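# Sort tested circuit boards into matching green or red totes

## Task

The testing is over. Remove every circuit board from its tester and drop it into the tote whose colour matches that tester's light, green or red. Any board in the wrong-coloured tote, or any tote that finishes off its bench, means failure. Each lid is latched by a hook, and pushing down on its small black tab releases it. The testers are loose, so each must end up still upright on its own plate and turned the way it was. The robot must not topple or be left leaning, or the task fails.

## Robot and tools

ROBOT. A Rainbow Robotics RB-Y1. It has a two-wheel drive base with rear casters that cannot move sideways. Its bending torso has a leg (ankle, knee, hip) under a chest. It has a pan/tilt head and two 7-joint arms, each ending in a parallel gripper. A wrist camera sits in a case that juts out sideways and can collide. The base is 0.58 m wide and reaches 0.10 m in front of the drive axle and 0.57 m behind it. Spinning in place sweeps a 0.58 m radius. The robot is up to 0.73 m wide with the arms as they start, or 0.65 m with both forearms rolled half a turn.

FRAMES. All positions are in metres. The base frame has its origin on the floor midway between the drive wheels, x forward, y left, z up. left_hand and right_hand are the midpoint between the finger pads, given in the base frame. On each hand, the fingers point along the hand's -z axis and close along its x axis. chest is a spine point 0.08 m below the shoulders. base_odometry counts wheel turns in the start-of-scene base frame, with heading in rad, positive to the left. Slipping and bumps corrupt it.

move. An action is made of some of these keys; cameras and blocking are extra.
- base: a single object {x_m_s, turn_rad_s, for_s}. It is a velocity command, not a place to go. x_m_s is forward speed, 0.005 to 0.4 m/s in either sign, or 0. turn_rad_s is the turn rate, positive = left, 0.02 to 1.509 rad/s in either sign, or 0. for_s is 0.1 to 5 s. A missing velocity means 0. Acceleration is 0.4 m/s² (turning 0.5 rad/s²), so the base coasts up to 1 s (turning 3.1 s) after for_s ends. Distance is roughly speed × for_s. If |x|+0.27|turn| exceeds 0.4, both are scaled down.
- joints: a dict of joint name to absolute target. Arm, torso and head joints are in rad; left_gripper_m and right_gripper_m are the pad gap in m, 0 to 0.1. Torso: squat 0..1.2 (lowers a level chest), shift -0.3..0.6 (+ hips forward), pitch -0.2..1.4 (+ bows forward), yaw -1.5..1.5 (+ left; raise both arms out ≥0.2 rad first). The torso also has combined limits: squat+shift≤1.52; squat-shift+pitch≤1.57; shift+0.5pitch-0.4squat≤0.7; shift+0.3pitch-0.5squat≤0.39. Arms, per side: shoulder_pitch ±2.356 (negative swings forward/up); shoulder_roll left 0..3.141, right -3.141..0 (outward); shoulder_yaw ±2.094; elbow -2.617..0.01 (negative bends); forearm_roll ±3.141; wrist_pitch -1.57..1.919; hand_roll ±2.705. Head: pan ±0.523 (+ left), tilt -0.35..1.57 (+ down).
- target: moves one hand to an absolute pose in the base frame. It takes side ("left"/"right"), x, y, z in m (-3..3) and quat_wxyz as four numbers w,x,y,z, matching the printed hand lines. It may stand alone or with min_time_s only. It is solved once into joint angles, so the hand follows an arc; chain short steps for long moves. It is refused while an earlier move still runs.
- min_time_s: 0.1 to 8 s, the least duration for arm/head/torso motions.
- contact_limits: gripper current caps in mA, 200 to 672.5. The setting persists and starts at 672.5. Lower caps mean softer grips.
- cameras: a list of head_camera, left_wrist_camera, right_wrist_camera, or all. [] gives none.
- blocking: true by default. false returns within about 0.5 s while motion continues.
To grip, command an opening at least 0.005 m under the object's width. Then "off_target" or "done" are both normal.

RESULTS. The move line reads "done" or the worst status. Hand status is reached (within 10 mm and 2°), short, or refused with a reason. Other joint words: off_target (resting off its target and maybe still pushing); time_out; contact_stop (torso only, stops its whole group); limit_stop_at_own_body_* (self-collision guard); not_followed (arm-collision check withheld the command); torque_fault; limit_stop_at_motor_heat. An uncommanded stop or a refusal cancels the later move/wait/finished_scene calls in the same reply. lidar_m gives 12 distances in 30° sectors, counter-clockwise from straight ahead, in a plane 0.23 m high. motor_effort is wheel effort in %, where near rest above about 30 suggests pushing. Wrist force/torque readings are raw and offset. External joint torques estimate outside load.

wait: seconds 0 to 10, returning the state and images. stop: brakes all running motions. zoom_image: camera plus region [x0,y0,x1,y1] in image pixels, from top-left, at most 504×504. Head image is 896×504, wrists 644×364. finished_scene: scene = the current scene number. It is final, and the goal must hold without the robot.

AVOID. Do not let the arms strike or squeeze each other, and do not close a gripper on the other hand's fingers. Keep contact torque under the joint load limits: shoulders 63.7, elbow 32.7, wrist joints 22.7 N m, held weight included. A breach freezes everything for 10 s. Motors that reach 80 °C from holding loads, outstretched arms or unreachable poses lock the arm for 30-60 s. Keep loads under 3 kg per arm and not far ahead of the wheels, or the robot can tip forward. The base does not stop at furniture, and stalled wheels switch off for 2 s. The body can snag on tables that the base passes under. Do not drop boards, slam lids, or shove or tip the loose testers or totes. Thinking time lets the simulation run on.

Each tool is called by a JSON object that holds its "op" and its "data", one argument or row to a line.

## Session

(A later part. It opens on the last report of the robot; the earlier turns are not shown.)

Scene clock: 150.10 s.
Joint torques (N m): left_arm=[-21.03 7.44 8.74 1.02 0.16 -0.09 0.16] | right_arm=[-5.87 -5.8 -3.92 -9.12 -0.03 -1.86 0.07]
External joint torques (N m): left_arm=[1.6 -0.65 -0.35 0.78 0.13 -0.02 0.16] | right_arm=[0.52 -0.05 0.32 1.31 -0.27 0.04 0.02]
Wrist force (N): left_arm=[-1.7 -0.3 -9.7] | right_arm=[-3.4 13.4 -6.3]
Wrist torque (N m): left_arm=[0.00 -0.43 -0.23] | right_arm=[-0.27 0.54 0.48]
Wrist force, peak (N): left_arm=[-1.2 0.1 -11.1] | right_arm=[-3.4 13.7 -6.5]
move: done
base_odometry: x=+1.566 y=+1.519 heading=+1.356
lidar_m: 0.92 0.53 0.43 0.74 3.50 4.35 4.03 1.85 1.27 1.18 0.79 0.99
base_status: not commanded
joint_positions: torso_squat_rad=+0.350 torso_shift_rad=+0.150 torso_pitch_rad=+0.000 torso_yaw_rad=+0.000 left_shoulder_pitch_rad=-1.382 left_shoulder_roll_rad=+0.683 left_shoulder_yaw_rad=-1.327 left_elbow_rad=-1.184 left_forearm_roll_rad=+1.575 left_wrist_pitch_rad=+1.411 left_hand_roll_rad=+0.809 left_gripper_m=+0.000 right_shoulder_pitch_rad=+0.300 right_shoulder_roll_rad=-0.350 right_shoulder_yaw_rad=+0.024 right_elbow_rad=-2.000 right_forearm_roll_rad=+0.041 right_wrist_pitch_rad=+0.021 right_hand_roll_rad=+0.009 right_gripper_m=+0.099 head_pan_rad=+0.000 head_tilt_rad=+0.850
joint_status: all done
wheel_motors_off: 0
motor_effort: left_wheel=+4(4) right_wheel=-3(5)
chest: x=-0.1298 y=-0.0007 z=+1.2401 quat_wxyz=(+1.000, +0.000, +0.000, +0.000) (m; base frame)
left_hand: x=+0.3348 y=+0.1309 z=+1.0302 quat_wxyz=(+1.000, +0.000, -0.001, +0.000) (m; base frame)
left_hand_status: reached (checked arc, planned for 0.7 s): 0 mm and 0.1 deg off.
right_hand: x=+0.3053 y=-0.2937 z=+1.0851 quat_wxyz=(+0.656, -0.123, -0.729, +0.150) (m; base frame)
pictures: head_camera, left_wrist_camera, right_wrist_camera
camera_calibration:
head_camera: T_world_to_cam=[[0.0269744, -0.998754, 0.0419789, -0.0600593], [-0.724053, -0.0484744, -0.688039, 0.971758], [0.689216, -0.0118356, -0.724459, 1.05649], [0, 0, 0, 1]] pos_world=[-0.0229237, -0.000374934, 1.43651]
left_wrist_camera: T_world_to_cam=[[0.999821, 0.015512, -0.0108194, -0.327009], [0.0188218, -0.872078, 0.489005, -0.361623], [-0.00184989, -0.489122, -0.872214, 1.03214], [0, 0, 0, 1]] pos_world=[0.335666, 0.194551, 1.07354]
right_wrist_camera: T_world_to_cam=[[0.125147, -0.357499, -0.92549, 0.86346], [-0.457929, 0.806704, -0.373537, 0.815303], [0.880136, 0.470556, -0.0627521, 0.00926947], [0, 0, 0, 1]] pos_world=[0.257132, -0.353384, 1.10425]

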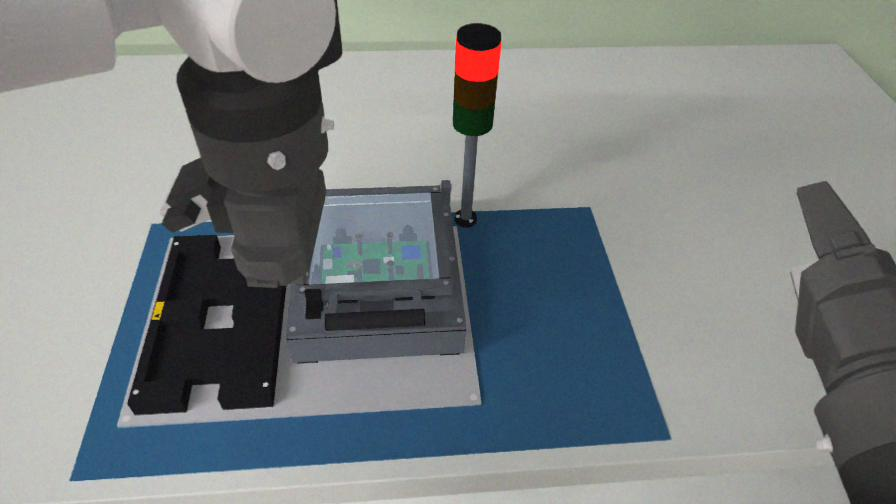

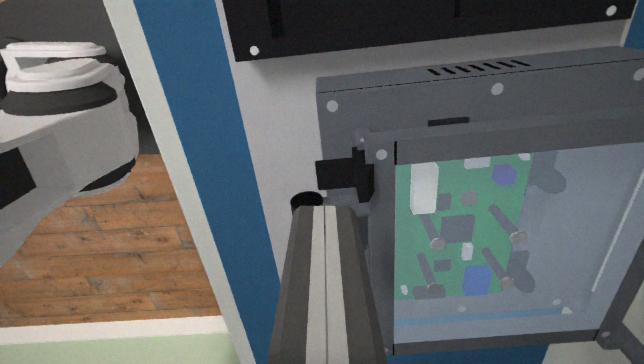

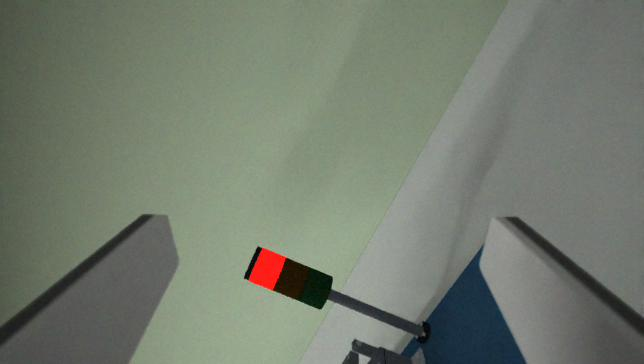

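{"op": "move", "data": {
  "target": {"side":"left","x":0.338,"y":0.122,"z":0.965,"quat_wxyz":[1,0,0,0]}
}}

{"op": "zoom_image", "data": {
  "camera": "left_wrist_camera",
  "region": [220, 80, 480, 360]
}}

Scene clock: 173.07 s.
Joint torques (N m): left_arm=[0.1 3.24 -3.89 8.36 -7.16 -11.12 -0.39] | right_arm=[-5.95 -5.86 -4.34 -9.18 -0.03 -1.96 0.11]
External joint torques (N m): left_arm=[22.95 -4.49 -12.07 8.42 -7.18 -11.06 -0.39] | right_arm=[0.53 -0.12 -0.1 1.25 -0.27 -0.06 0.06]
Wrist force (N): left_arm=[-59.7 4.4 81.8] | right_arm=[-3.4 13.2 -6.5]
Wrist torque (N m): left_arm=[0.68 -0.08 0.18] | right_arm=[-0.24 0.54 0.47]
Wrist force, peak (N): left_arm=[-62.5 22.7 133.0] | right_arm=[-4.6 13.5 -7.1]
move: done
base_odometry: x=+1.566 y=+1.519 heading=+1.356
lidar_m: 0.92 0.53 0.42 0.76 3.50 4.34 4.03 1.85 1.27 1.18 0.78 1.00
base_status: not commanded
joint_positions: torso_squat_rad=+0.350 torso_shift_rad=+0.148 torso_pitch_rad=-0.004 torso_yaw_rad=+0.000 left_shoulder_pitch_rad=-1.300 left_shoulder_roll_rad=+0.560 left_shoulder_yaw_rad=-1.368 left_elbow_rad=-1.032 left_forearm_roll_rad=+1.521 left_wrist_pitch_rad=+1.305 left_hand_roll_rad=+0.759 left_gripper_m=+0.000 right_shoulder_pitch_rad=+0.300 right_shoulder_roll_rad=-0.350 right_shoulder_yaw_rad=+0.024 right_elbow_rad=-2.000 right_forearm_roll_rad=+0.041 right_wrist_pitch_rad=+0.021 right_hand_roll_rad=+0.009 right_gripper_m=+0.099 head_pan_rad=+0.000 head_tilt_rad=+0.850
joint_status: all done
wheel_motors_off: 0
motor_effort: left_wheel=+16(23) right_wheel=+10(32)
chest: x=-0.1321 y=-0.0009 z=+1.2402 quat_wxyz=(+1.000, +0.001, -0.002, +0.000) (m; base frame)
left_hand: x=+0.3376 y=+0.1206 z=+0.9701 quat_wxyz=(+1.000, -0.001, -0.003, -0.001) (m; base frame)
left_hand_status: reached (checked arc, planned for 0.5 s): 5 mm and 0.4 deg off.
right_hand: x=+0.3036 y=-0.2937 z=+1.0867 quat_wxyz=(+0.655, -0.123, -0.730, +0.150) (m; base frame)
pictures: head_camera, left_wrist_camera, right_wrist_camera
camera_calibration:
head_camera: T_world_to_cam=[[0.0270883, -0.998765, 0.0416495, -0.0598172], [-0.721456, -0.0483729, -0.690769, 0.973768], [0.69193, -0.0113366, -0.721875, 1.05542], [0, 0, 0, 1]] pos_world=[-0.0261291, -0.00067448, 1.43702]
left_wrist_camera: T_world_to_cam=[[0.999887, 0.0139555, -0.00554711, -0.335221], [0.0148825, -0.871389, 0.490367, -0.341368], [0.00200963, -0.490394, -0.871498, 0.972939], [0, 0, 0, 1]] pos_world=[0.338308, 0.184338, 1.01345]
right_wrist_camera: T_world_to_cam=[[0.128694, -0.356981, -0.925204, 0.86396], [-0.456827, 0.806736, -0.374815, 0.816149], [0.880197, 0.470895, -0.0592558, 0.00718259], [0, 0, 0, 1]] pos_world=[0.25533, -0.353382, 1.10567]

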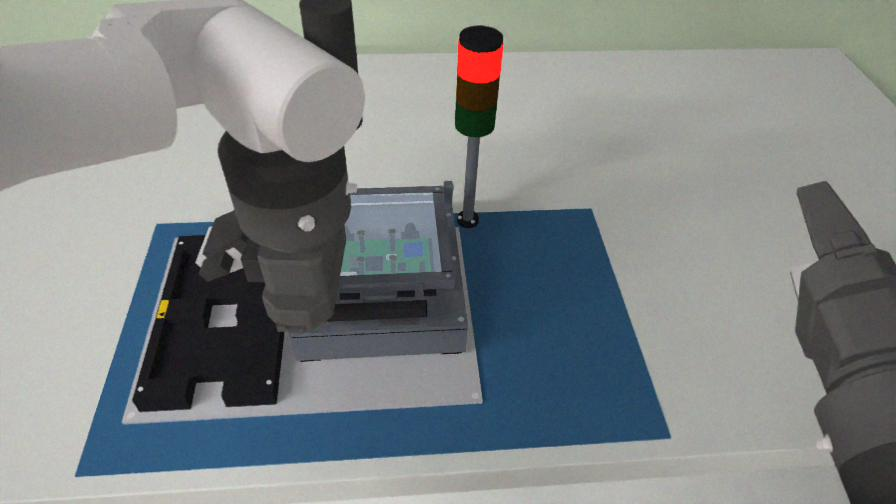

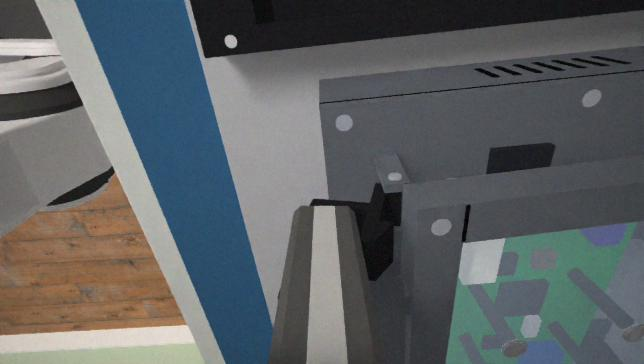

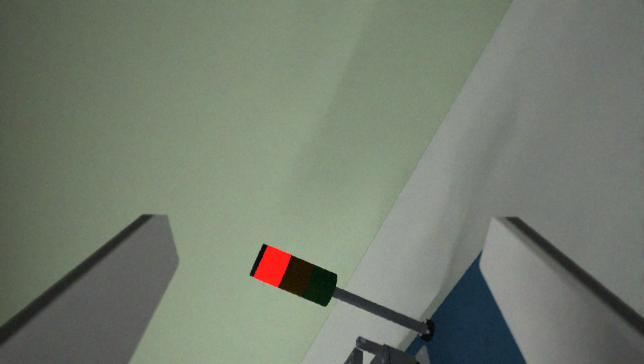

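Scaled by 1.800 from the camera's 644x364 image, which has a finer 920x520 frame.

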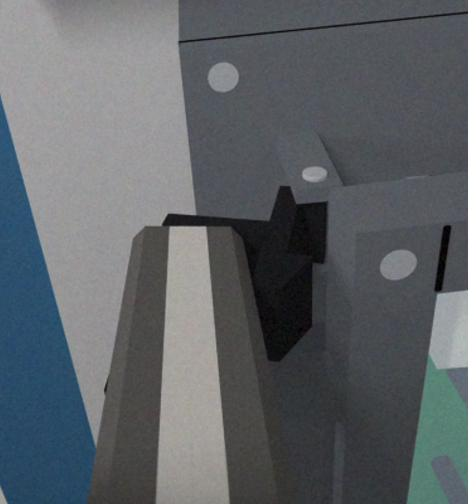

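{"op": "move", "data": {
  "target": {"side":"left","x":0.335,"y":0.13,"z":1.03,"quat_wxyz":[1,0,0,0]}
}}

{"op": "zoom_image", "data": {
  "camera": "left_wrist_camera",
  "region": [250, 80, 480, 320]
}}

{"op": "zoom_image", "data": {
  "camera": "head_camera",
  "region": [200, 170, 490, 400]
}}

Scene clock: 179.63 s.
Joint torques (N m): left_arm=[-20.52 7.76 8.56 -0.08 0.11 -0.3 0.22] | right_arm=[-5.8 -5.68 -4.42 -9.16 -0.04 -1.91 0.01]
External joint torques (N m): left_arm=[2.24 -0.34 -0.39 -0.31 0.07 -0.25 0.22] | right_arm=[0.6 0.07 -0.17 1.26 -0.28 -0.01 -0.04]
Wrist force (N): left_arm=[-1.7 0.4 -9.5] | right_arm=[-3.1 13.2 -6.3]
Wrist torque (N m): left_arm=[-0.08 -0.43 -0.25] | right_arm=[-0.26 0.58 0.45]
Wrist force, peak (N): left_arm=[-59.9 4.3 83.5] | right_arm=[-4.1 13.5 -6.9]
move: done
base_odometry: x=+1.566 y=+1.519 heading=+1.356
lidar_m: 0.91 0.52 0.42 0.76 3.51 4.34 4.03 1.85 1.28 1.18 0.78 1.00
base_status: not commanded
joint_positions: torso_squat_rad=+0.350 torso_shift_rad=+0.150 torso_pitch_rad=+0.000 torso_yaw_rad=+0.000 left_shoulder_pitch_rad=-1.382 left_shoulder_roll_rad=+0.667 left_shoulder_yaw_rad=-1.327 left_elbow_rad=-1.153 left_forearm_roll_rad=+1.578 left_wrist_pitch_rad=+1.415 left_hand_roll_rad=+0.792 left_gripper_m=+0.000 right_shoulder_pitch_rad=+0.300 right_shoulder_roll_rad=-0.350 right_shoulder_yaw_rad=+0.024 right_elbow_rad=-2.000 right_forearm_roll_rad=+0.041 right_wrist_pitch_rad=+0.021 right_hand_roll_rad=+0.009 right_gripper_m=+0.099 head_pan_rad=+0.000 head_tilt_rad=+0.850
joint_status: all done
wheel_motors_off: 0
motor_effort: left_wheel=-5(17) right_wheel=+2(14)
chest: x=-0.1298 y=-0.0007 z=+1.2401 quat_wxyz=(+1.000, +0.000, +0.000, +0.000) (m; base frame)
left_hand: x=+0.3368 y=+0.1300 z=+1.0282 quat_wxyz=(+1.000, +0.000, +0.002, +0.000) (m; base frame)
left_hand_status: reached (checked arc, planned for 0.4 s): 3 mm and 0.2 deg off.
right_hand: x=+0.3053 y=-0.2937 z=+1.0851 quat_wxyz=(+0.656, -0.123, -0.729, +0.150) (m; base frame)
pictures: head_camera, left_wrist_camera, right_wrist_camera
camera_calibration:
head_camera: T_world_to_cam=[[0.0269735, -0.998754, 0.0419831, -0.0600667], [-0.724006, -0.0484774, -0.688088, 0.971827], [0.689266, -0.0118358, -0.724412, 1.05656], [0, 0, 0, 1]] pos_world=[-0.0230237, -0.000374924, 1.43661]
left_wrist_camera: T_world_to_cam=[[0.99975, 0.0149468, -0.0166506, -0.322892], [0.0211763, -0.872374, 0.48838, -0.361582], [-0.0072258, -0.48861, -0.872472, 1.03204], [0, 0, 0, 1]] pos_world=[0.337925, 0.193654, 1.07164]
right_wrist_camera: T_world_to_cam=[[0.125271, -0.357432, -0.9255, 0.863591], [-0.458007, 0.806662, -0.37353, 0.815257], [0.880078, 0.470678, -0.0626552, 0.00917994], [0, 0, 0, 1]] pos_world=[0.257132, -0.353283, 1.10435]

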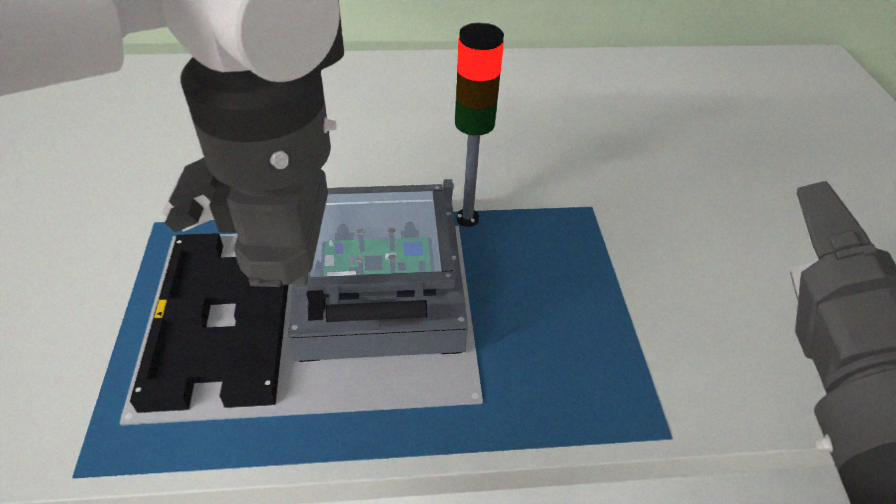

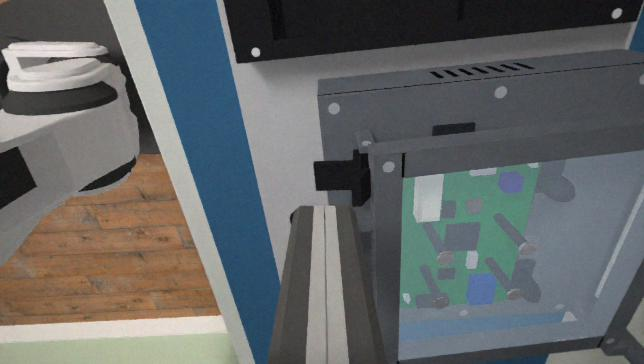

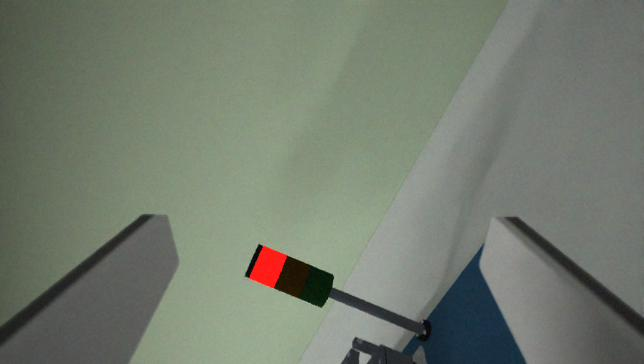

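Scaled by 2.100 from the camera's 644x364 image, which has a finer 920x520 frame.

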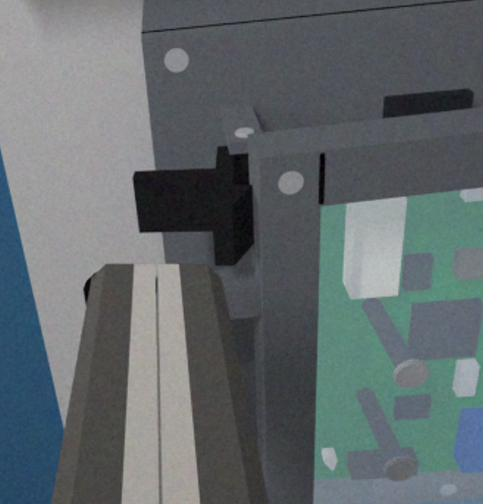

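Scaled by 1.738 from the camera's 896x504 image, which has a finer 1280x720 frame.

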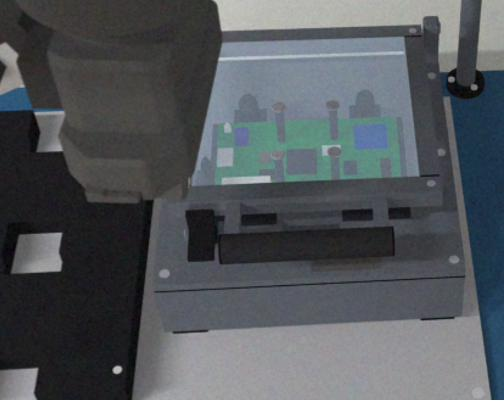

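{"op": "move", "data": {
  "target": {"side":"left","x":0.325,"y":0.06,"z":1.03,"quat_wxyz":[0.9987,0,0,0.05]},
  "cameras": []
}}

{"op": "move", "data": {
  "joints": {"left_gripper_m":0.035},
  "cameras": ["left_wrist_camera"]
}}

{"op": "zoom_image", "data": {
  "camera": "left_wrist_camera",
  "region": [200, 80, 500, 360]
}}

Scene clock: 205.30 s.
Joint torques (N m): left_arm=[-21.2 8.09 8.35 1.18 0.09 0.2 -0.24] | right_arm=[-5.87 -5.96 -4.38 -9.1 -0.07 -1.98 0.02]
External joint torques (N m): left_arm=[1.44 0.44 -0.42 1.06 0.05 0.25 -0.24] | right_arm=[0.53 -0.21 -0.14 1.33 -0.3 -0.08 -0.03]
Wrist force (N): left_arm=[-1.6 0.2 -9.1] | right_arm=[-3.3 13.3 -6.1]
Wrist torque (N m): left_arm=[-0.06 -0.40 -0.24] | right_arm=[-0.27 0.55 0.47]
Wrist force, peak (N): left_arm=[-2.7 -1.1 -10.3] | right_arm=[-3.5 13.7 -6.6]
move: done
base_odometry: x=+1.566 y=+1.519 heading=+1.356
lidar_m: 0.92 0.53 0.42 0.76 3.51 4.34 4.02 1.85 1.27 1.18 0.78 1.00
base_status: not commanded
joint_positions: torso_squat_rad=+0.350 torso_shift_rad=+0.150 torso_pitch_rad=+0.000 torso_yaw_rad=+0.000 left_shoulder_pitch_rad=-1.438 left_shoulder_roll_rad=+0.509 left_shoulder_yaw_rad=-1.330 left_elbow_rad=-1.110 left_forearm_roll_rad=+1.565 left_wrist_pitch_rad=+1.425 left_hand_roll_rad=+1.018 left_gripper_m=+0.000 right_shoulder_pitch_rad=+0.300 right_shoulder_roll_rad=-0.350 right_shoulder_yaw_rad=+0.024 right_elbow_rad=-2.000 right_forearm_roll_rad=+0.041 right_wrist_pitch_rad=+0.021 right_hand_roll_rad=+0.009 right_gripper_m=+0.099 head_pan_rad=+0.000 head_tilt_rad=+0.850
joint_status: all done
wheel_motors_off: 0
motor_effort: left_wheel=-4(5) right_wheel=+4(5)
chest: x=-0.1298 y=-0.0008 z=+1.2401 quat_wxyz=(+1.000, +0.000, +0.000, +0.000) (m; base frame)
left_hand: x=+0.3247 y=+0.0598 z=+1.0302 quat_wxyz=(+0.999, -0.001, -0.001, +0.050) (m; base frame)
left_hand_status: reached (checked arc, planned for 0.5 s): 0 mm and 0.1 deg off.
right_hand: x=+0.3053 y=-0.2937 z=+1.0851 quat_wxyz=(+0.656, -0.123, -0.729, +0.150) (m; base frame)
pictures: none
No camera images: "cameras" was empty.

Scene clock: 206.17 s.
Joint torques (N m): left_arm=[-21.18 8.19 8.21 1.24 0.08 0.13 -0.24] | right_arm=[-5.77 -5.97 -4.33 -9.08 0.01 -1.98 0]
External joint torques (N m): left_arm=[1.45 0.55 -0.56 1.11 0.05 0.18 -0.24] | right_arm=[0.63 -0.22 -0.08 1.34 -0.22 -0.08 -0.05]
Wrist force (N): left_arm=[-1.8 0.0 -9.3] | right_arm=[-3.4 13.3 -6.4]
Wrist torque (N m): left_arm=[-0.02 -0.42 -0.22] | right_arm=[-0.26 0.56 0.47]
Wrist force, peak (N): left_arm=[-1.8 -0.1 -9.5] | right_arm=[-3.3 13.4 -6.6]
move: done
base_odometry: x=+1.566 y=+1.519 heading=+1.356
lidar_m: 0.92 0.53 0.42 0.76 3.50 4.33 4.03 1.86 1.27 1.18 0.79 0.99
base_status: not commanded
joint_positions: torso_squat_rad=+0.350 torso_shift_rad=+0.150 torso_pitch_rad=+0.000 torso_yaw_rad=+0.000 left_shoulder_pitch_rad=-1.438 left_shoulder_roll_rad=+0.509 left_shoulder_yaw_rad=-1.330 left_elbow_rad=-1.110 left_forearm_roll_rad=+1.565 left_wrist_pitch_rad=+1.425 left_hand_roll_rad=+1.018 left_gripper_m=+0.035 right_shoulder_pitch_rad=+0.300 right_shoulder_roll_rad=-0.350 right_shoulder_yaw_rad=+0.024 right_elbow_rad=-2.000 right_forearm_roll_rad=+0.041 right_wrist_pitch_rad=+0.021 right_hand_roll_rad=+0.009 right_gripper_m=+0.099 head_pan_rad=+0.000 head_tilt_rad=+0.850
joint_status: all done
wheel_motors_off: 0
motor_effort: left_wheel=-4(4) right_wheel=+3(5)
chest: x=-0.1298 y=-0.0008 z=+1.2401 quat_wxyz=(+1.000, +0.000, +0.000, +0.000) (m; base frame)
left_hand: x=+0.3247 y=+0.0598 z=+1.0302 quat_wxyz=(+0.999, -0.001, -0.001, +0.050) (m; base frame)
right_hand: x=+0.3053 y=-0.2937 z=+1.0851 quat_wxyz=(+0.656, -0.123, -0.729, +0.150) (m; base frame)
pictures: left_wrist_camera
camera_calibration:
left_wrist_camera: T_world_to_cam=[[0.993356, 0.114538, -0.0112, -0.31922], [0.105331, -0.86565, 0.489444, -0.452369], [0.0463644, -0.487371, -0.871963, 0.981474], [0, 0, 0, 1]] pos_world=[0.319242, 0.123312, 1.07364]

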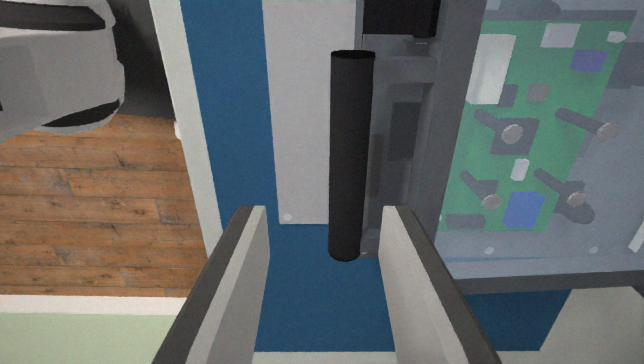

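Scaled by 1.680 from the camera's 644x364 image, which has a finer 920x520 frame.

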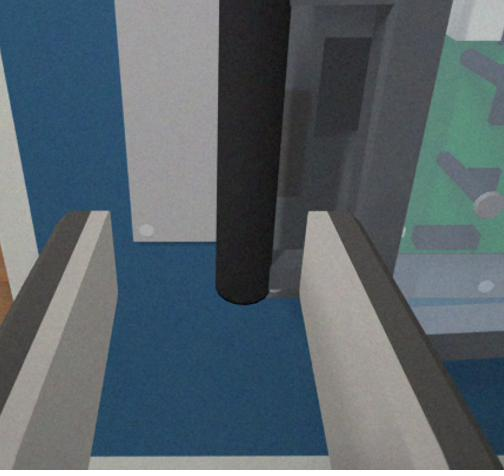

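{"op": "move", "data": {
  "target": {"side":"left","x":0.324,"y":0.058,"z":0.955,"quat_wxyz":[0.9987,0,0,0.05]}
}}

{"op": "zoom_image", "data": {
  "camera": "left_wrist_camera",
  "region": [200, 80, 500, 360]
}}

Scene clock: 213.47 s.
Joint torques (N m): left_arm=[-19.03 4.17 6.83 -0.33 1.2 0.89 0.07] | right_arm=[-5.74 -5.65 -3.99 -9.01 -0.07 -2.05 0.05]
External joint torques (N m): left_arm=[3.48 -2.66 -0.94 -0.06 1.16 0.95 0.07] | right_arm=[0.66 0.1 0.25 1.41 -0.3 -0.15 0]
Wrist force (N): left_arm=[4.3 -0.2 -6.5] | right_arm=[-3.4 13.4 -6.0]
Wrist torque (N m): left_arm=[-0.08 -0.43 -0.24] | right_arm=[-0.26 0.56 0.47]
Wrist force, peak (N): left_arm=[-2.1 -0.1 -10.0] | right_arm=[-3.4 13.8 -6.4]
move: done
base_odometry: x=+1.566 y=+1.519 heading=+1.356
lidar_m: 0.92 0.53 0.43 0.76 3.51 4.34 4.03 1.85 1.27 1.17 0.79 0.99
base_status: not commanded
joint_positions: torso_squat_rad=+0.350 torso_shift_rad=+0.150 torso_pitch_rad=+0.000 torso_yaw_rad=+0.000 left_shoulder_pitch_rad=-1.326 left_shoulder_roll_rad=+0.401 left_shoulder_yaw_rad=-1.388 left_elbow_rad=-0.968 left_forearm_roll_rad=+1.498 left_wrist_pitch_rad=+1.297 left_hand_roll_rad=+0.964 left_gripper_m=+0.035 right_shoulder_pitch_rad=+0.300 right_shoulder_roll_rad=-0.350 right_shoulder_yaw_rad=+0.024 right_elbow_rad=-2.000 right_forearm_roll_rad=+0.041 right_wrist_pitch_rad=+0.021 right_hand_roll_rad=+0.009 right_gripper_m=+0.099 head_pan_rad=+0.000 head_tilt_rad=+0.850
joint_status: all done
wheel_motors_off: 0
motor_effort: left_wheel=-4(5) right_wheel=+3(6)
chest: x=-0.1297 y=-0.0007 z=+1.2401 quat_wxyz=(+1.000, +0.000, +0.000, +0.000) (m; base frame)
left_hand: x=+0.3244 y=+0.0582 z=+0.9554 quat_wxyz=(+0.999, +0.000, -0.001, +0.050) (m; base frame)
left_hand_status: reached (checked arc, planned for 0.4 s): 1 mm and 0.1 deg off.
right_hand: x=+0.3053 y=-0.2937 z=+1.0851 quat_wxyz=(+0.656, -0.123, -0.729, +0.150) (m; base frame)
pictures: head_camera, left_wrist_camera, right_wrist_camera
camera_calibration:
head_camera: T_world_to_cam=[[0.0269744, -0.998754, 0.0419789, -0.0600593], [-0.724053, -0.0484744, -0.688039, 0.971758], [0.689216, -0.0118356, -0.724459, 1.05649], [0, 0, 0, 1]] pos_world=[-0.0229237, -0.000374934, 1.43651]
left_wrist_camera: T_world_to_cam=[[0.993214, 0.11581, -0.0106871, -0.320089], [0.106215, -0.865798, 0.488991, -0.416995], [0.0473772, -0.486808, -0.872223, 0.915314], [0, 0, 0, 1]] pos_world=[0.318842, 0.121618, 0.998845]
right_wrist_camera: T_world_to_cam=[[0.125158, -0.357493, -0.925491, 0.86346], [-0.457969, 0.806683, -0.373533, 0.815302], [0.880113, 0.470597, -0.0627579, 0.00929638], [0, 0, 0, 1]] pos_world=[0.257132, -0.353384, 1.10425]

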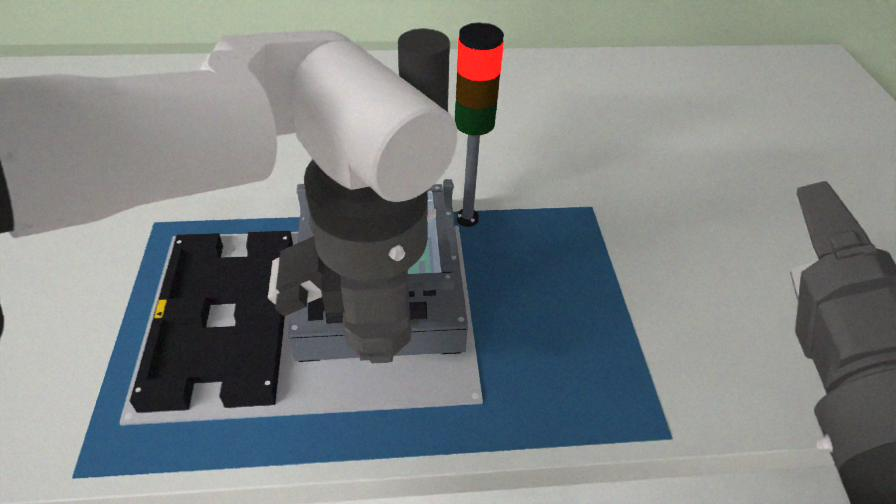

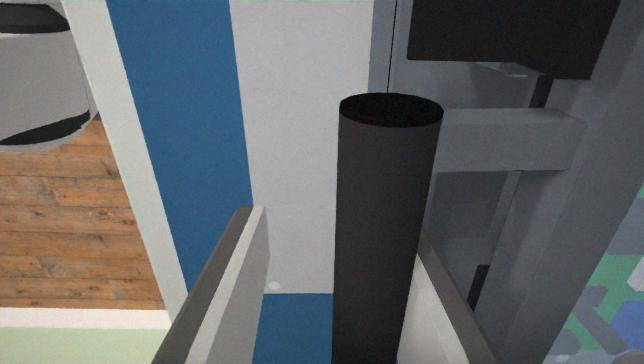

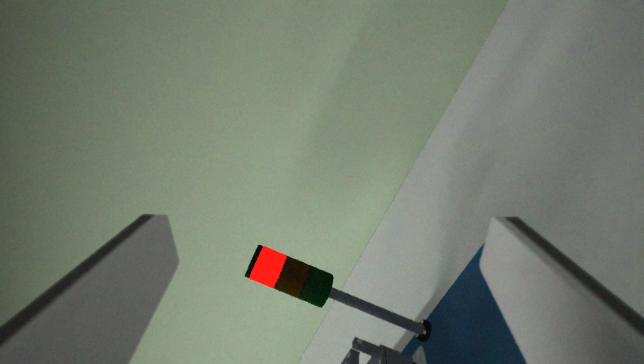

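Scaled by 1.680 from the camera's 644x364 image, which has a finer 920x520 frame.

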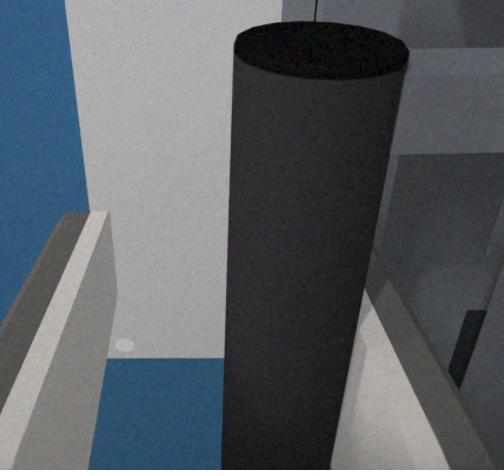

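{"op": "move", "data": {
  "contact_limits": {"left_gripper_m":350},
  "joints": {"left_gripper_m":0.005},
  "cameras": []
}}

{"op": "move", "data": {
  "target": {"side":"left","x":0.338,"y":0.06,"z":1.01,"quat_wxyz":[0.9987,0,0,0.05]},
  "min_time_s": 2
}}

Scene clock: 226.13 s.
Joint torques (N m): left_arm=[-17.55 3.29 6.8 -2.28 2.5 1.69 0.08] | right_arm=[-6.05 -5.91 -4.27 -9.17 0.05 -1.91 0.06]
External joint torques (N m): left_arm=[4.96 -3.54 -0.97 -2.02 2.47 1.75 0.08] | right_arm=[0.35 -0.16 -0.02 1.25 -0.19 -0.01 0.01]
Wrist force (N): left_arm=[11.6 0.1 -7.2] | right_arm=[-3.5 13.2 -6.3]
Wrist torque (N m): left_arm=[-0.03 -0.41 -0.31] | right_arm=[-0.26 0.53 0.47]
Wrist force, peak (N): left_arm=[14.6 -2.1 -9.0] | right_arm=[-3.5 13.6 -6.4]
move: off_target
base_odometry: x=+1.566 y=+1.519 heading=+1.356
lidar_m: 0.92 0.53 0.43 0.76 3.50 4.34 4.03 1.84 1.27 1.17 0.78 0.99
base_status: not commanded
joint_positions: torso_squat_rad=+0.350 torso_shift_rad=+0.150 torso_pitch_rad=+0.000 torso_yaw_rad=+0.000 left_shoulder_pitch_rad=-1.327 left_shoulder_roll_rad=+0.401 left_shoulder_yaw_rad=-1.388 left_elbow_rad=-0.968 left_forearm_roll_rad=+1.498 left_wrist_pitch_rad=+1.297 left_hand_roll_rad=+0.964 left_gripper_m=+0.015 right_shoulder_pitch_rad=+0.300 right_shoulder_roll_rad=-0.350 right_shoulder_yaw_rad=+0.024 right_elbow_rad=-2.000 right_forearm_roll_rad=+0.041 right_wrist_pitch_rad=+0.021 right_hand_roll_rad=+0.009 right_gripper_m=+0.099 head_pan_rad=+0.000 head_tilt_rad=+0.850
joint_status: left_gripper_m off_target (ended at +0.015, target +0.005)
wheel_motors_off: 0
motor_effort: left_wheel=-4(5) right_wheel=+3(4)
contact_limits: left_gripper_m 350 mA
chest: x=-0.1296 y=-0.0007 z=+1.2401 quat_wxyz=(+1.000, +0.000, +0.000, +0.000) (m; base frame)
left_hand: x=+0.3248 y=+0.0584 z=+0.9555 quat_wxyz=(+0.999, +0.000, -0.001, +0.050) (m; base frame)
right_hand: x=+0.3054 y=-0.2937 z=+1.0851 quat_wxyz=(+0.656, -0.123, -0.729, +0.150) (m; base frame)
pictures: none
No camera images: "cameras" was empty.

Scene clock: 228.47 s.
Joint torques (N m): left_arm=[-24.23 9.69 9.67 0.59 0.82 1.62 -0.28] | right_arm=[-5.91 -5.92 -4.31 -8.97 0.01 -1.91 0.04]
External joint torques (N m): left_arm=[-1.16 2.07 1.75 0.51 0.79 1.68 -0.28] | right_arm=[0.49 -0.17 -0.07 1.46 -0.23 -0.02 -0.01]
Wrist force (N): left_arm=[4.5 -3.8 -17.3] | right_arm=[-3.5 13.3 -6.5]
Wrist torque (N m): left_arm=[-0.03 -0.14 -0.23] | right_arm=[-0.27 0.53 0.47]
Wrist force, peak (N): left_arm=[7.0 -5.5 -16.9] | right_arm=[-3.8 13.4 -6.5]
move: done
base_odometry: x=+1.566 y=+1.519 heading=+1.356
lidar_m: 0.91 0.53 0.42 0.76 3.50 4.34 4.03 1.85 1.27 1.18 0.78 1.00
base_status: not commanded
joint_positions: torso_squat_rad=+0.350 torso_shift_rad=+0.150 torso_pitch_rad=+0.000 torso_yaw_rad=+0.000 left_shoulder_pitch_rad=-1.418 left_shoulder_roll_rad=+0.437 left_shoulder_yaw_rad=-1.342 left_elbow_rad=-0.962 left_forearm_roll_rad=+1.555 left_wrist_pitch_rad=+1.396 left_hand_roll_rad=+0.934 left_gripper_m=+0.015 right_shoulder_pitch_rad=+0.300 right_shoulder_roll_rad=-0.350 right_shoulder_yaw_rad=+0.024 right_elbow_rad=-2.000 right_forearm_roll_rad=+0.041 right_wrist_pitch_rad=+0.021 right_hand_roll_rad=+0.009 right_gripper_m=+0.099 head_pan_rad=+0.000 head_tilt_rad=+0.850
joint_status: all done
wheel_motors_off: 0
motor_effort: left_wheel=-4(6) right_wheel=+2(4)
contact_limits: left_gripper_m 350 mA
chest: x=-0.1296 y=-0.0007 z=+1.2401 quat_wxyz=(+1.000, +0.000, +0.000, +0.000) (m; base frame)
left_hand: x=+0.3378 y=+0.0598 z=+1.0095 quat_wxyz=(+0.999, +0.000, +0.000, +0.050) (m; base frame)
left_hand_status: reached (checked arc, planned for 2.0 s): 1 mm and 0.0 deg off.
right_hand: x=+0.3054 y=-0.2937 z=+1.0850 quat_wxyz=(+0.656, -0.123, -0.729, +0.150) (m; base frame)
pictures: head_camera, left_wrist_camera, right_wrist_camera
camera_calibration:
head_camera: T_world_to_cam=[[0.0269802, -0.998754, 0.041975, -0.0600562], [-0.72415, -0.0484742, -0.687936, 0.971681], [0.689114, -0.0118356, -0.724556, 1.05656], [0, 0, 0, 1]] pos_world=[-0.0228235, -0.000374935, 1.43651]
left_wrist_camera: T_world_to_cam=[[0.993305, 0.114797, -0.0129035, -0.33076], [0.106447, -0.866168, 0.488285, -0.442842], [0.0448772, -0.48639, -0.872589, 0.963888], [0, 0, 0, 1]] pos_world=[0.332428, 0.12322, 1.05304]
right_wrist_camera: T_world_to_cam=[[0.124947, -0.357496, -0.925519, 0.86353], [-0.458048, 0.806685, -0.373432, 0.815256], [0.880103, 0.470591, -0.0629572, 0.0094288], [0, 0, 0, 1]] pos_world=[0.257232, -0.353384, 1.10425]

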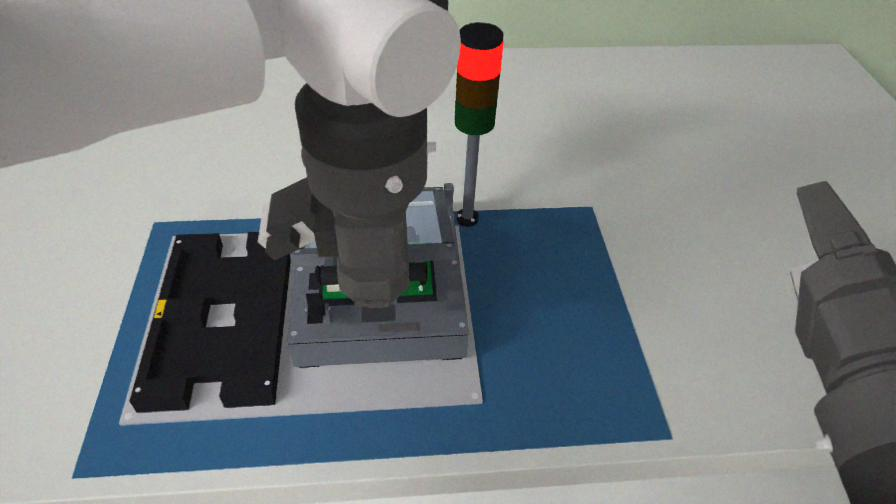

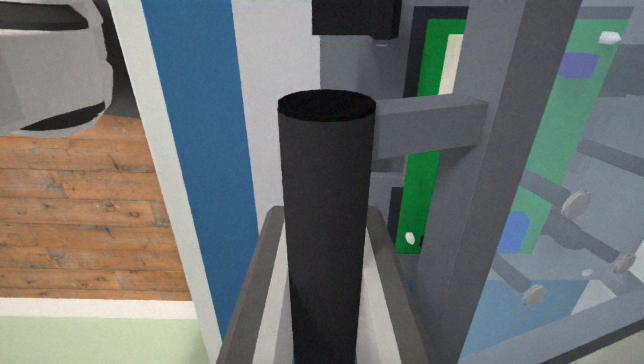

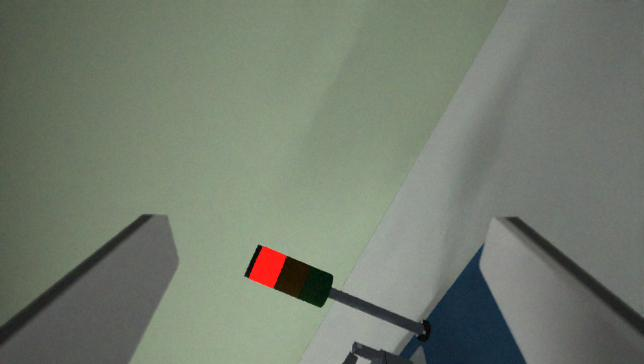

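{"op": "move", "data": {
  "target": {"side":"left","x":0.368,"y":0.063,"z":1.066,"quat_wxyz":[0.9949,0.0043,-0.087,0.05]},
  "min_time_s": 2,
  "cameras": ["left_wrist_camera"]
}}

{"op": "move", "data": {
  "target": {"side":"left","x":0.417,"y":0.068,"z":1.107,"quat_wxyz":[0.984,0.0087,-0.1735,0.049]},
  "min_time_s": 2
}}

Scene clock: 237.27 s.
Joint torques (N m): left_arm=[-25.72 10.36 11.59 -0.31 -0.09 0.05 0.28] | right_arm=[-5.79 -5.69 -4.34 -9.13 0 -1.83 0.01]
External joint torques (N m): left_arm=[-2.63 2.2 2.82 -1.01 0.16 0.28 0.29] | right_arm=[0.6 0.06 -0.1 1.3 -0.23 0.07 -0.04]
Wrist force (N): left_arm=[-1.0 -1.3 -18.5] | right_arm=[-3.5 13.4 -6.3]
Wrist torque (N m): left_arm=[-0.03 -0.31 -0.19] | right_arm=[-0.26 0.55 0.46]
Wrist force, peak (N): left_arm=[3.8 2.1 -21.6] | right_arm=[-3.7 13.6 -6.4]
move: done
base_odometry: x=+1.566 y=+1.519 heading=+1.356
lidar_m: 0.92 0.52 0.42 0.76 3.51 4.35 4.03 1.85 1.27 1.17 0.78 0.99
base_status: not commanded
joint_positions: torso_squat_rad=+0.350 torso_shift_rad=+0.150 torso_pitch_rad=+0.000 torso_yaw_rad=+0.000 left_shoulder_pitch_rad=-1.511 left_shoulder_roll_rad=+0.528 left_shoulder_yaw_rad=-1.339 left_elbow_rad=-1.101 left_forearm_roll_rad=+1.482 left_wrist_pitch_rad=+1.374 left_hand_roll_rad=+1.031 left_gripper_m=+0.015 right_shoulder_pitch_rad=+0.300 right_shoulder_roll_rad=-0.350 right_shoulder_yaw_rad=+0.024 right_elbow_rad=-2.000 right_forearm_roll_rad=+0.041 right_wrist_pitch_rad=+0.021 right_hand_roll_rad=+0.009 right_gripper_m=+0.099 head_pan_rad=+0.000 head_tilt_rad=+0.850
joint_status: all done
wheel_motors_off: 0
motor_effort: left_wheel=-4(5) right_wheel=+3(5)
contact_limits: left_gripper_m 350 mA
chest: x=-0.1296 y=-0.0007 z=+1.2401 quat_wxyz=(+1.000, +0.000, +0.000, +0.000) (m; base frame)
left_hand: x=+0.3677 y=+0.0631 z=+1.0652 quat_wxyz=(+0.995, +0.005, -0.086, +0.050) (m; base frame)
left_hand_status: reached (checked arc, planned for 2.0 s): 1 mm and 0.1 deg off.
right_hand: x=+0.3055 y=-0.2937 z=+1.0850 quat_wxyz=(+0.656, -0.123, -0.729, +0.150) (m; base frame)
pictures: left_wrist_camera
camera_calibration:
left_wrist_camera: T_world_to_cam=[[0.980613, 0.114026, 0.159359, -0.538912], [0.0230547, -0.874742, 0.484039, -0.434624], [0.194591, -0.470982, -0.860413, 0.94373], [0, 0, 0, 1]] pos_world=[0.354843, 0.125746, 1.10825]

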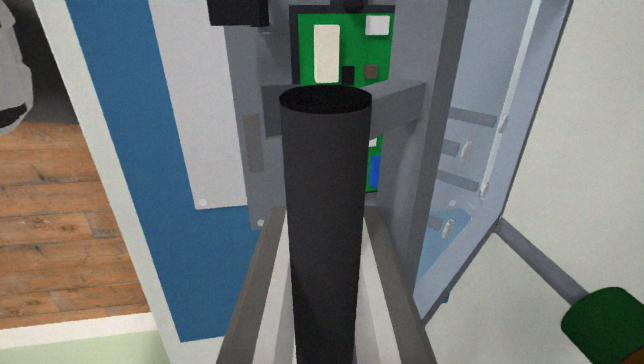

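Scene clock: 239.60 s.
Joint torques (N m): left_arm=[-22.46 6.21 6.5 3.01 -1.46 -2.46 -0.36] | right_arm=[-5.94 -5.73 -4.18 -8.98 0.04 -1.81 0.03]
External joint torques (N m): left_arm=[1.24 -2.49 -1.91 1.82 -0.94 -2.04 -0.34] | right_arm=[0.47 0.02 0.06 1.44 -0.2 0.09 -0.02]
Wrist force (N): left_arm=[-10.4 3.8 -0.8] | right_arm=[-3.5 13.3 -6.6]
Wrist torque (N m): left_arm=[-0.01 -0.26 -0.15] | right_arm=[-0.27 0.54 0.46]
Wrist force, peak (N): left_arm=[-18.0 7.8 1.9] | right_arm=[-3.3 13.7 -6.3]
move: done
base_odometry: x=+1.566 y=+1.519 heading=+1.356
lidar_m: 0.92 0.52 0.43 0.75 3.51 4.33 4.03 1.86 1.27 1.18 0.79 1.00
base_status: not commanded
joint_positions: torso_squat_rad=+0.350 torso_shift_rad=+0.150 torso_pitch_rad=-0.001 torso_yaw_rad=+0.000 left_shoulder_pitch_rad=-1.581 left_shoulder_roll_rad=+0.527 left_shoulder_yaw_rad=-1.341 left_elbow_rad=-1.030 left_forearm_roll_rad=+1.395 left_wrist_pitch_rad=+1.313 left_hand_roll_rad=+1.006 left_gripper_m=+0.015 right_shoulder_pitch_rad=+0.300 right_shoulder_roll_rad=-0.350 right_shoulder_yaw_rad=+0.024 right_elbow_rad=-2.000 right_forearm_roll_rad=+0.041 right_wrist_pitch_rad=+0.021 right_hand_roll_rad=+0.009 right_gripper_m=+0.099 head_pan_rad=+0.000 head_tilt_rad=+0.850
joint_status: all done
wheel_motors_off: 0
motor_effort: left_wheel=-4(5) right_wheel=+3(5)
contact_limits: left_gripper_m 350 mA
chest: x=-0.1302 y=-0.0007 z=+1.2401 quat_wxyz=(+1.000, +0.000, +0.000, +0.000) (m; base frame)
left_hand: x=+0.4161 y=+0.0683 z=+1.1078 quat_wxyz=(+0.983, +0.008, -0.174, +0.049) (m; base frame)
left_hand_status: reached (checked arc, planned for 2.0 s): 1 mm and 0.1 deg off.
right_hand: x=+0.3050 y=-0.2936 z=+1.0854 quat_wxyz=(+0.656, -0.123, -0.729, +0.150) (m; base frame)
pictures: head_camera, left_wrist_camera, right_wrist_camera
camera_calibration:
head_camera: T_world_to_cam=[[0.0269453, -0.998754, 0.0419987, -0.0600765], [-0.723567, -0.0484753, -0.68855, 0.97214], [0.689728, -0.0118357, -0.723972, 1.05629], [0, 0, 0, 1]] pos_world=[-0.0235246, -0.000374931, 1.43661]
left_wrist_camera: T_world_to_cam=[[0.936841, 0.109577, 0.332147, -0.766588], [-0.0619017, -0.882716, 0.465812, -0.395692], [0.344234, -0.456952, -0.820182, 0.865601], [0, 0, 0, 1]] pos_world=[0.395708, 0.130255, 1.14889]
right_wrist_camera: T_world_to_cam=[[0.125817, -0.357457, -0.925416, 0.863575], [-0.457806, 0.806642, -0.373821, 0.815458], [0.880104, 0.470694, -0.0621571, 0.00890532], [0, 0, 0, 1]] pos_world=[0.256832, -0.353283, 1.10455]

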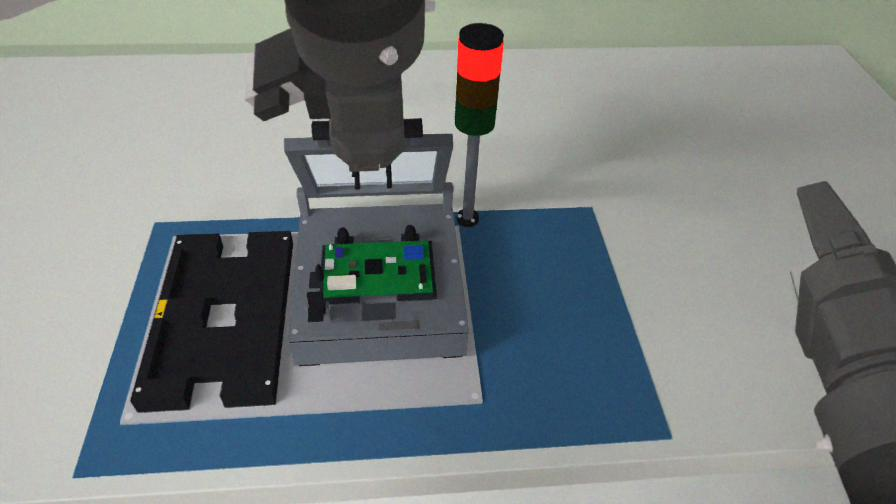

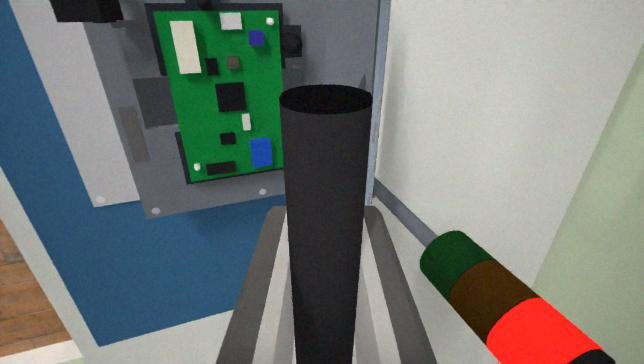

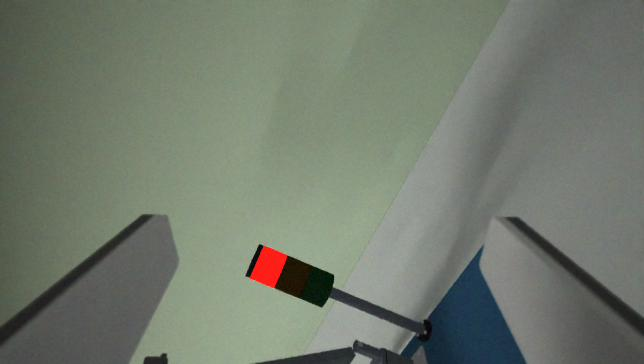

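{"op": "move", "data": {
  "target": {"side":"left","x":0.475,"y":0.074,"z":1.124,"quat_wxyz":[0.956,0.0145,-0.288,0.048]},
  "min_time_s": 2,
  "cameras": ["head_camera"]
}}

{"op": "move", "data": {
  "target": {"side":"left","x":0.545,"y":0.081,"z":1.122,"quat_wxyz":[0.907,0.021,-0.418,0.045]},
  "min_time_s": 2
}}

Scene clock: 246.17 s.
Joint torques (N m): left_arm=[-9.06 -0.07 0.73 1.22 0.99 -2.16 0.61] | right_arm=[-6.06 -5.89 -4.22 -9.06 -0.02 -1.92 0]
External joint torques (N m): left_arm=[15.41 -9.13 -7.01 -0.36 1.8 -1.54 0.64] | right_arm=[0.38 -0.14 0.03 1.37 -0.26 -0.02 -0.05]
Wrist force (N): left_arm=[2.4 8.2 27.2] | right_arm=[-3.2 13.0 -6.2]
Wrist torque (N m): left_arm=[0.14 0.08 -0.39] | right_arm=[-0.23 0.58 0.46]
Wrist force, peak (N): left_arm=[-3.2 5.6 33.2] | right_arm=[-3.5 13.7 -6.2]
move: done
base_odometry: x=+1.566 y=+1.519 heading=+1.356
lidar_m: 0.91 0.53 0.42 0.75 3.50 4.33 4.03 1.85 1.27 1.18 0.78 0.99
base_status: not commanded
joint_positions: torso_squat_rad=+0.350 torso_shift_rad=+0.149 torso_pitch_rad=-0.002 torso_yaw_rad=+0.000 left_shoulder_pitch_rad=-1.595 left_shoulder_roll_rad=+0.486 left_shoulder_yaw_rad=-1.383 left_elbow_rad=-0.926 left_forearm_roll_rad=+1.225 left_wrist_pitch_rad=+1.141 left_hand_roll_rad=+1.024 left_gripper_m=+0.015 right_shoulder_pitch_rad=+0.300 right_shoulder_roll_rad=-0.350 right_shoulder_yaw_rad=+0.024 right_elbow_rad=-2.000 right_forearm_roll_rad=+0.041 right_wrist_pitch_rad=+0.021 right_hand_roll_rad=+0.009 right_gripper_m=+0.099 head_pan_rad=+0.000 head_tilt_rad=+0.850
joint_status: all done
wheel_motors_off: 0
motor_effort: left_wheel=+0(4) right_wheel=+4(6)
contact_limits: left_gripper_m 350 mA
chest: x=-0.1308 y=-0.0007 z=+1.2401 quat_wxyz=(+1.000, +0.000, -0.001, +0.000) (m; base frame)
left_hand: x=+0.4754 y=+0.0743 z=+1.1275 quat_wxyz=(+0.955, +0.014, -0.291, +0.049) (m; base frame)
left_hand_status: reached (checked arc, planned for 2.0 s): 4 mm and 0.3 deg off.
right_hand: x=+0.3046 y=-0.2936 z=+1.0859 quat_wxyz=(+0.655, -0.124, -0.730, +0.150) (m; base frame)
pictures: head_camera
camera_calibration:
head_camera: T_world_to_cam=[[0.0269773, -0.998749, 0.0420947, -0.0601959], [-0.722882, -0.0485764, -0.689262, 0.972671], [0.690445, -0.011835, -0.723288, 1.05595], [0, 0, 0, 1]] pos_world=[-0.024326, -0.000374562, 1.43672]

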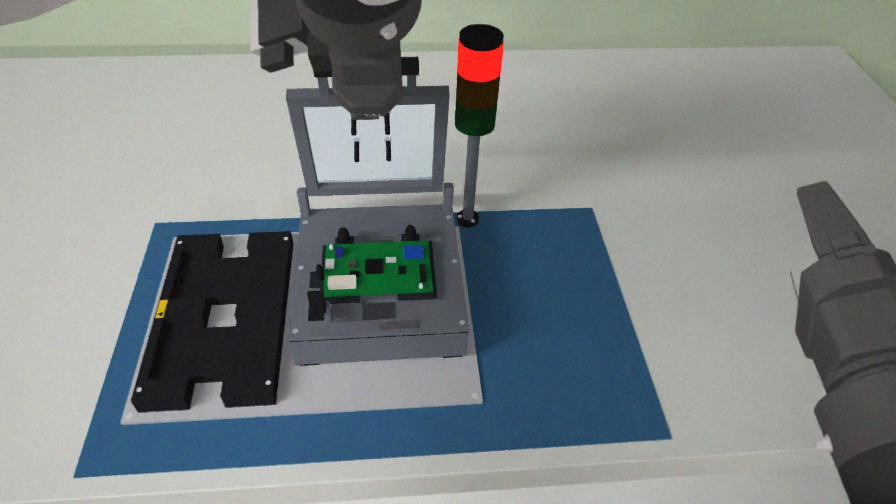

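Scene clock: 248.50 s.
Joint torques (N m): left_arm=[-6.37 0.19 0.72 -0.31 2.85 1.79 0.73] | right_arm=[-5.88 -5.8 -4.25 -9.04 0.09 -1.88 0.02]
External joint torques (N m): left_arm=[19.17 -9.03 -4.5 -2.31 3.77 2.57 0.77] | right_arm=[0.55 -0.05 -0.01 1.38 -0.15 0.02 -0.03]
Wrist force (N): left_arm=[18.7 0.4 8.9] | right_arm=[-3.0 13.3 -6.1]
Wrist torque (N m): left_arm=[-0.06 -0.74 -0.54] | right_arm=[-0.27 0.58 0.47]
Wrist force, peak (N): left_arm=[23.5 26.8 53.5] | right_arm=[-3.5 13.5 -6.5]
move: done
base_odometry: x=+1.566 y=+1.519 heading=+1.356
lidar_m: 0.92 0.53 0.42 0.76 3.51 4.34 4.03 1.86 1.27 1.18 0.77 1.00
base_status: not commanded
joint_positions: torso_squat_rad=+0.350 torso_shift_rad=+0.150 torso_pitch_rad=-0.001 torso_yaw_rad=+0.000 left_shoulder_pitch_rad=-1.551 left_shoulder_roll_rad=+0.323 left_shoulder_yaw_rad=-1.447 left_elbow_rad=-0.601 left_forearm_roll_rad=+1.009 left_wrist_pitch_rad=+0.834 left_hand_roll_rad=+1.049 left_gripper_m=+0.015 right_shoulder_pitch_rad=+0.300 right_shoulder_roll_rad=-0.350 right_shoulder_yaw_rad=+0.024 right_elbow_rad=-2.000 right_forearm_roll_rad=+0.041 right_wrist_pitch_rad=+0.021 right_hand_roll_rad=+0.009 right_gripper_m=+0.099 head_pan_rad=+0.000 head_tilt_rad=+0.850
joint_status: all done
wheel_motors_off: 0
motor_effort: left_wheel=-6(6) right_wheel=+4(6)
contact_limits: left_gripper_m 350 mA
chest: x=-0.1304 y=-0.0008 z=+1.2401 quat_wxyz=(+1.000, +0.001, -0.001, +0.000) (m; base frame)
left_hand: x=+0.5463 y=+0.0812 z=+1.1253 quat_wxyz=(+0.905, +0.020, -0.422, +0.045) (m; base frame)
left_hand_status: reached (checked arc, planned for 2.0 s): 4 mm and 0.5 deg off.
right_hand: x=+0.3048 y=-0.2938 z=+1.0856 quat_wxyz=(+0.656, -0.123, -0.730, +0.150) (m; base frame)
pictures: head_camera, left_wrist_camera, right_wrist_camera
camera_calibration:
head_camera: T_world_to_cam=[[0.0268507, -0.998765, 0.0418012, -0.0599914], [-0.723278, -0.0482756, -0.688868, 0.972446], [0.690035, -0.0117373, -0.723681, 1.05616], [0, 0, 0, 1]] pos_world=[-0.023825, -0.000575496, 1.43671]
left_wrist_camera: T_world_to_cam=[[0.6479, 0.0809819, 0.757408, -1.21416], [-0.27367, -0.903195, 0.330671, -0.115061], [0.710866, -0.421521, -0.563018, 0.348488], [0, 0, 0, 1]] pos_world=[0.50744, 0.141298, 1.15387]
right_wrist_camera: T_world_to_cam=[[0.126225, -0.357338, -0.925406, 0.86355], [-0.457519, 0.806756, -0.373927, 0.81565], [0.880195, 0.47059, -0.0616563, 0.00856878], [0, 0, 0, 1]] pos_world=[0.256632, -0.353484, 1.10466]

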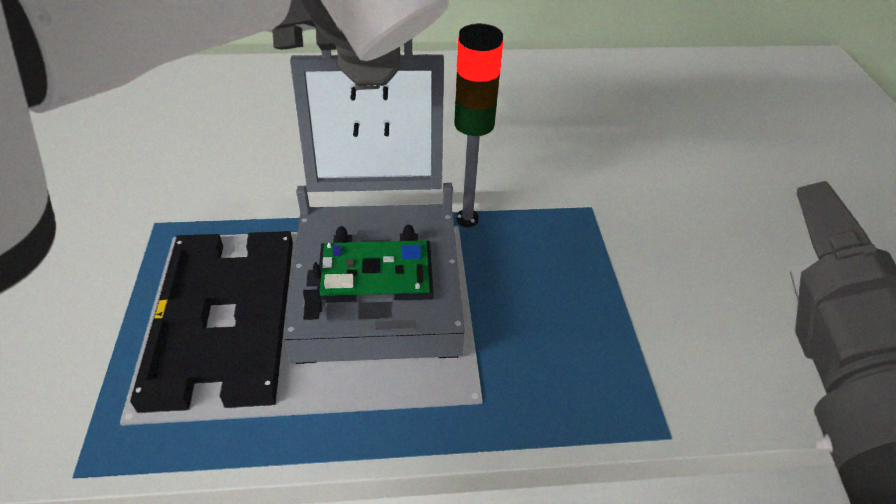

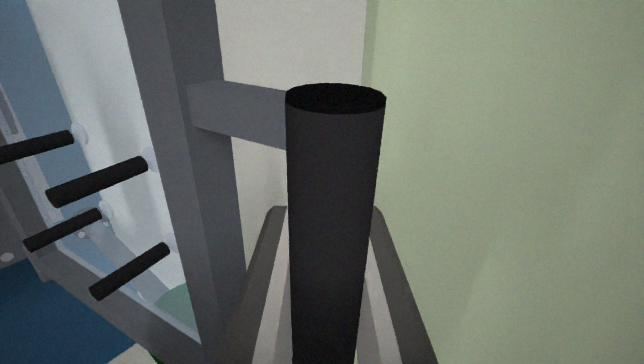

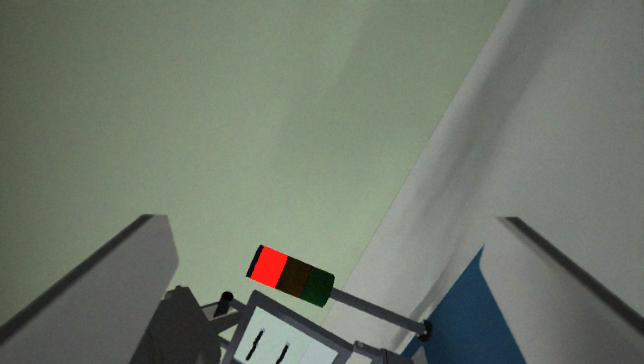

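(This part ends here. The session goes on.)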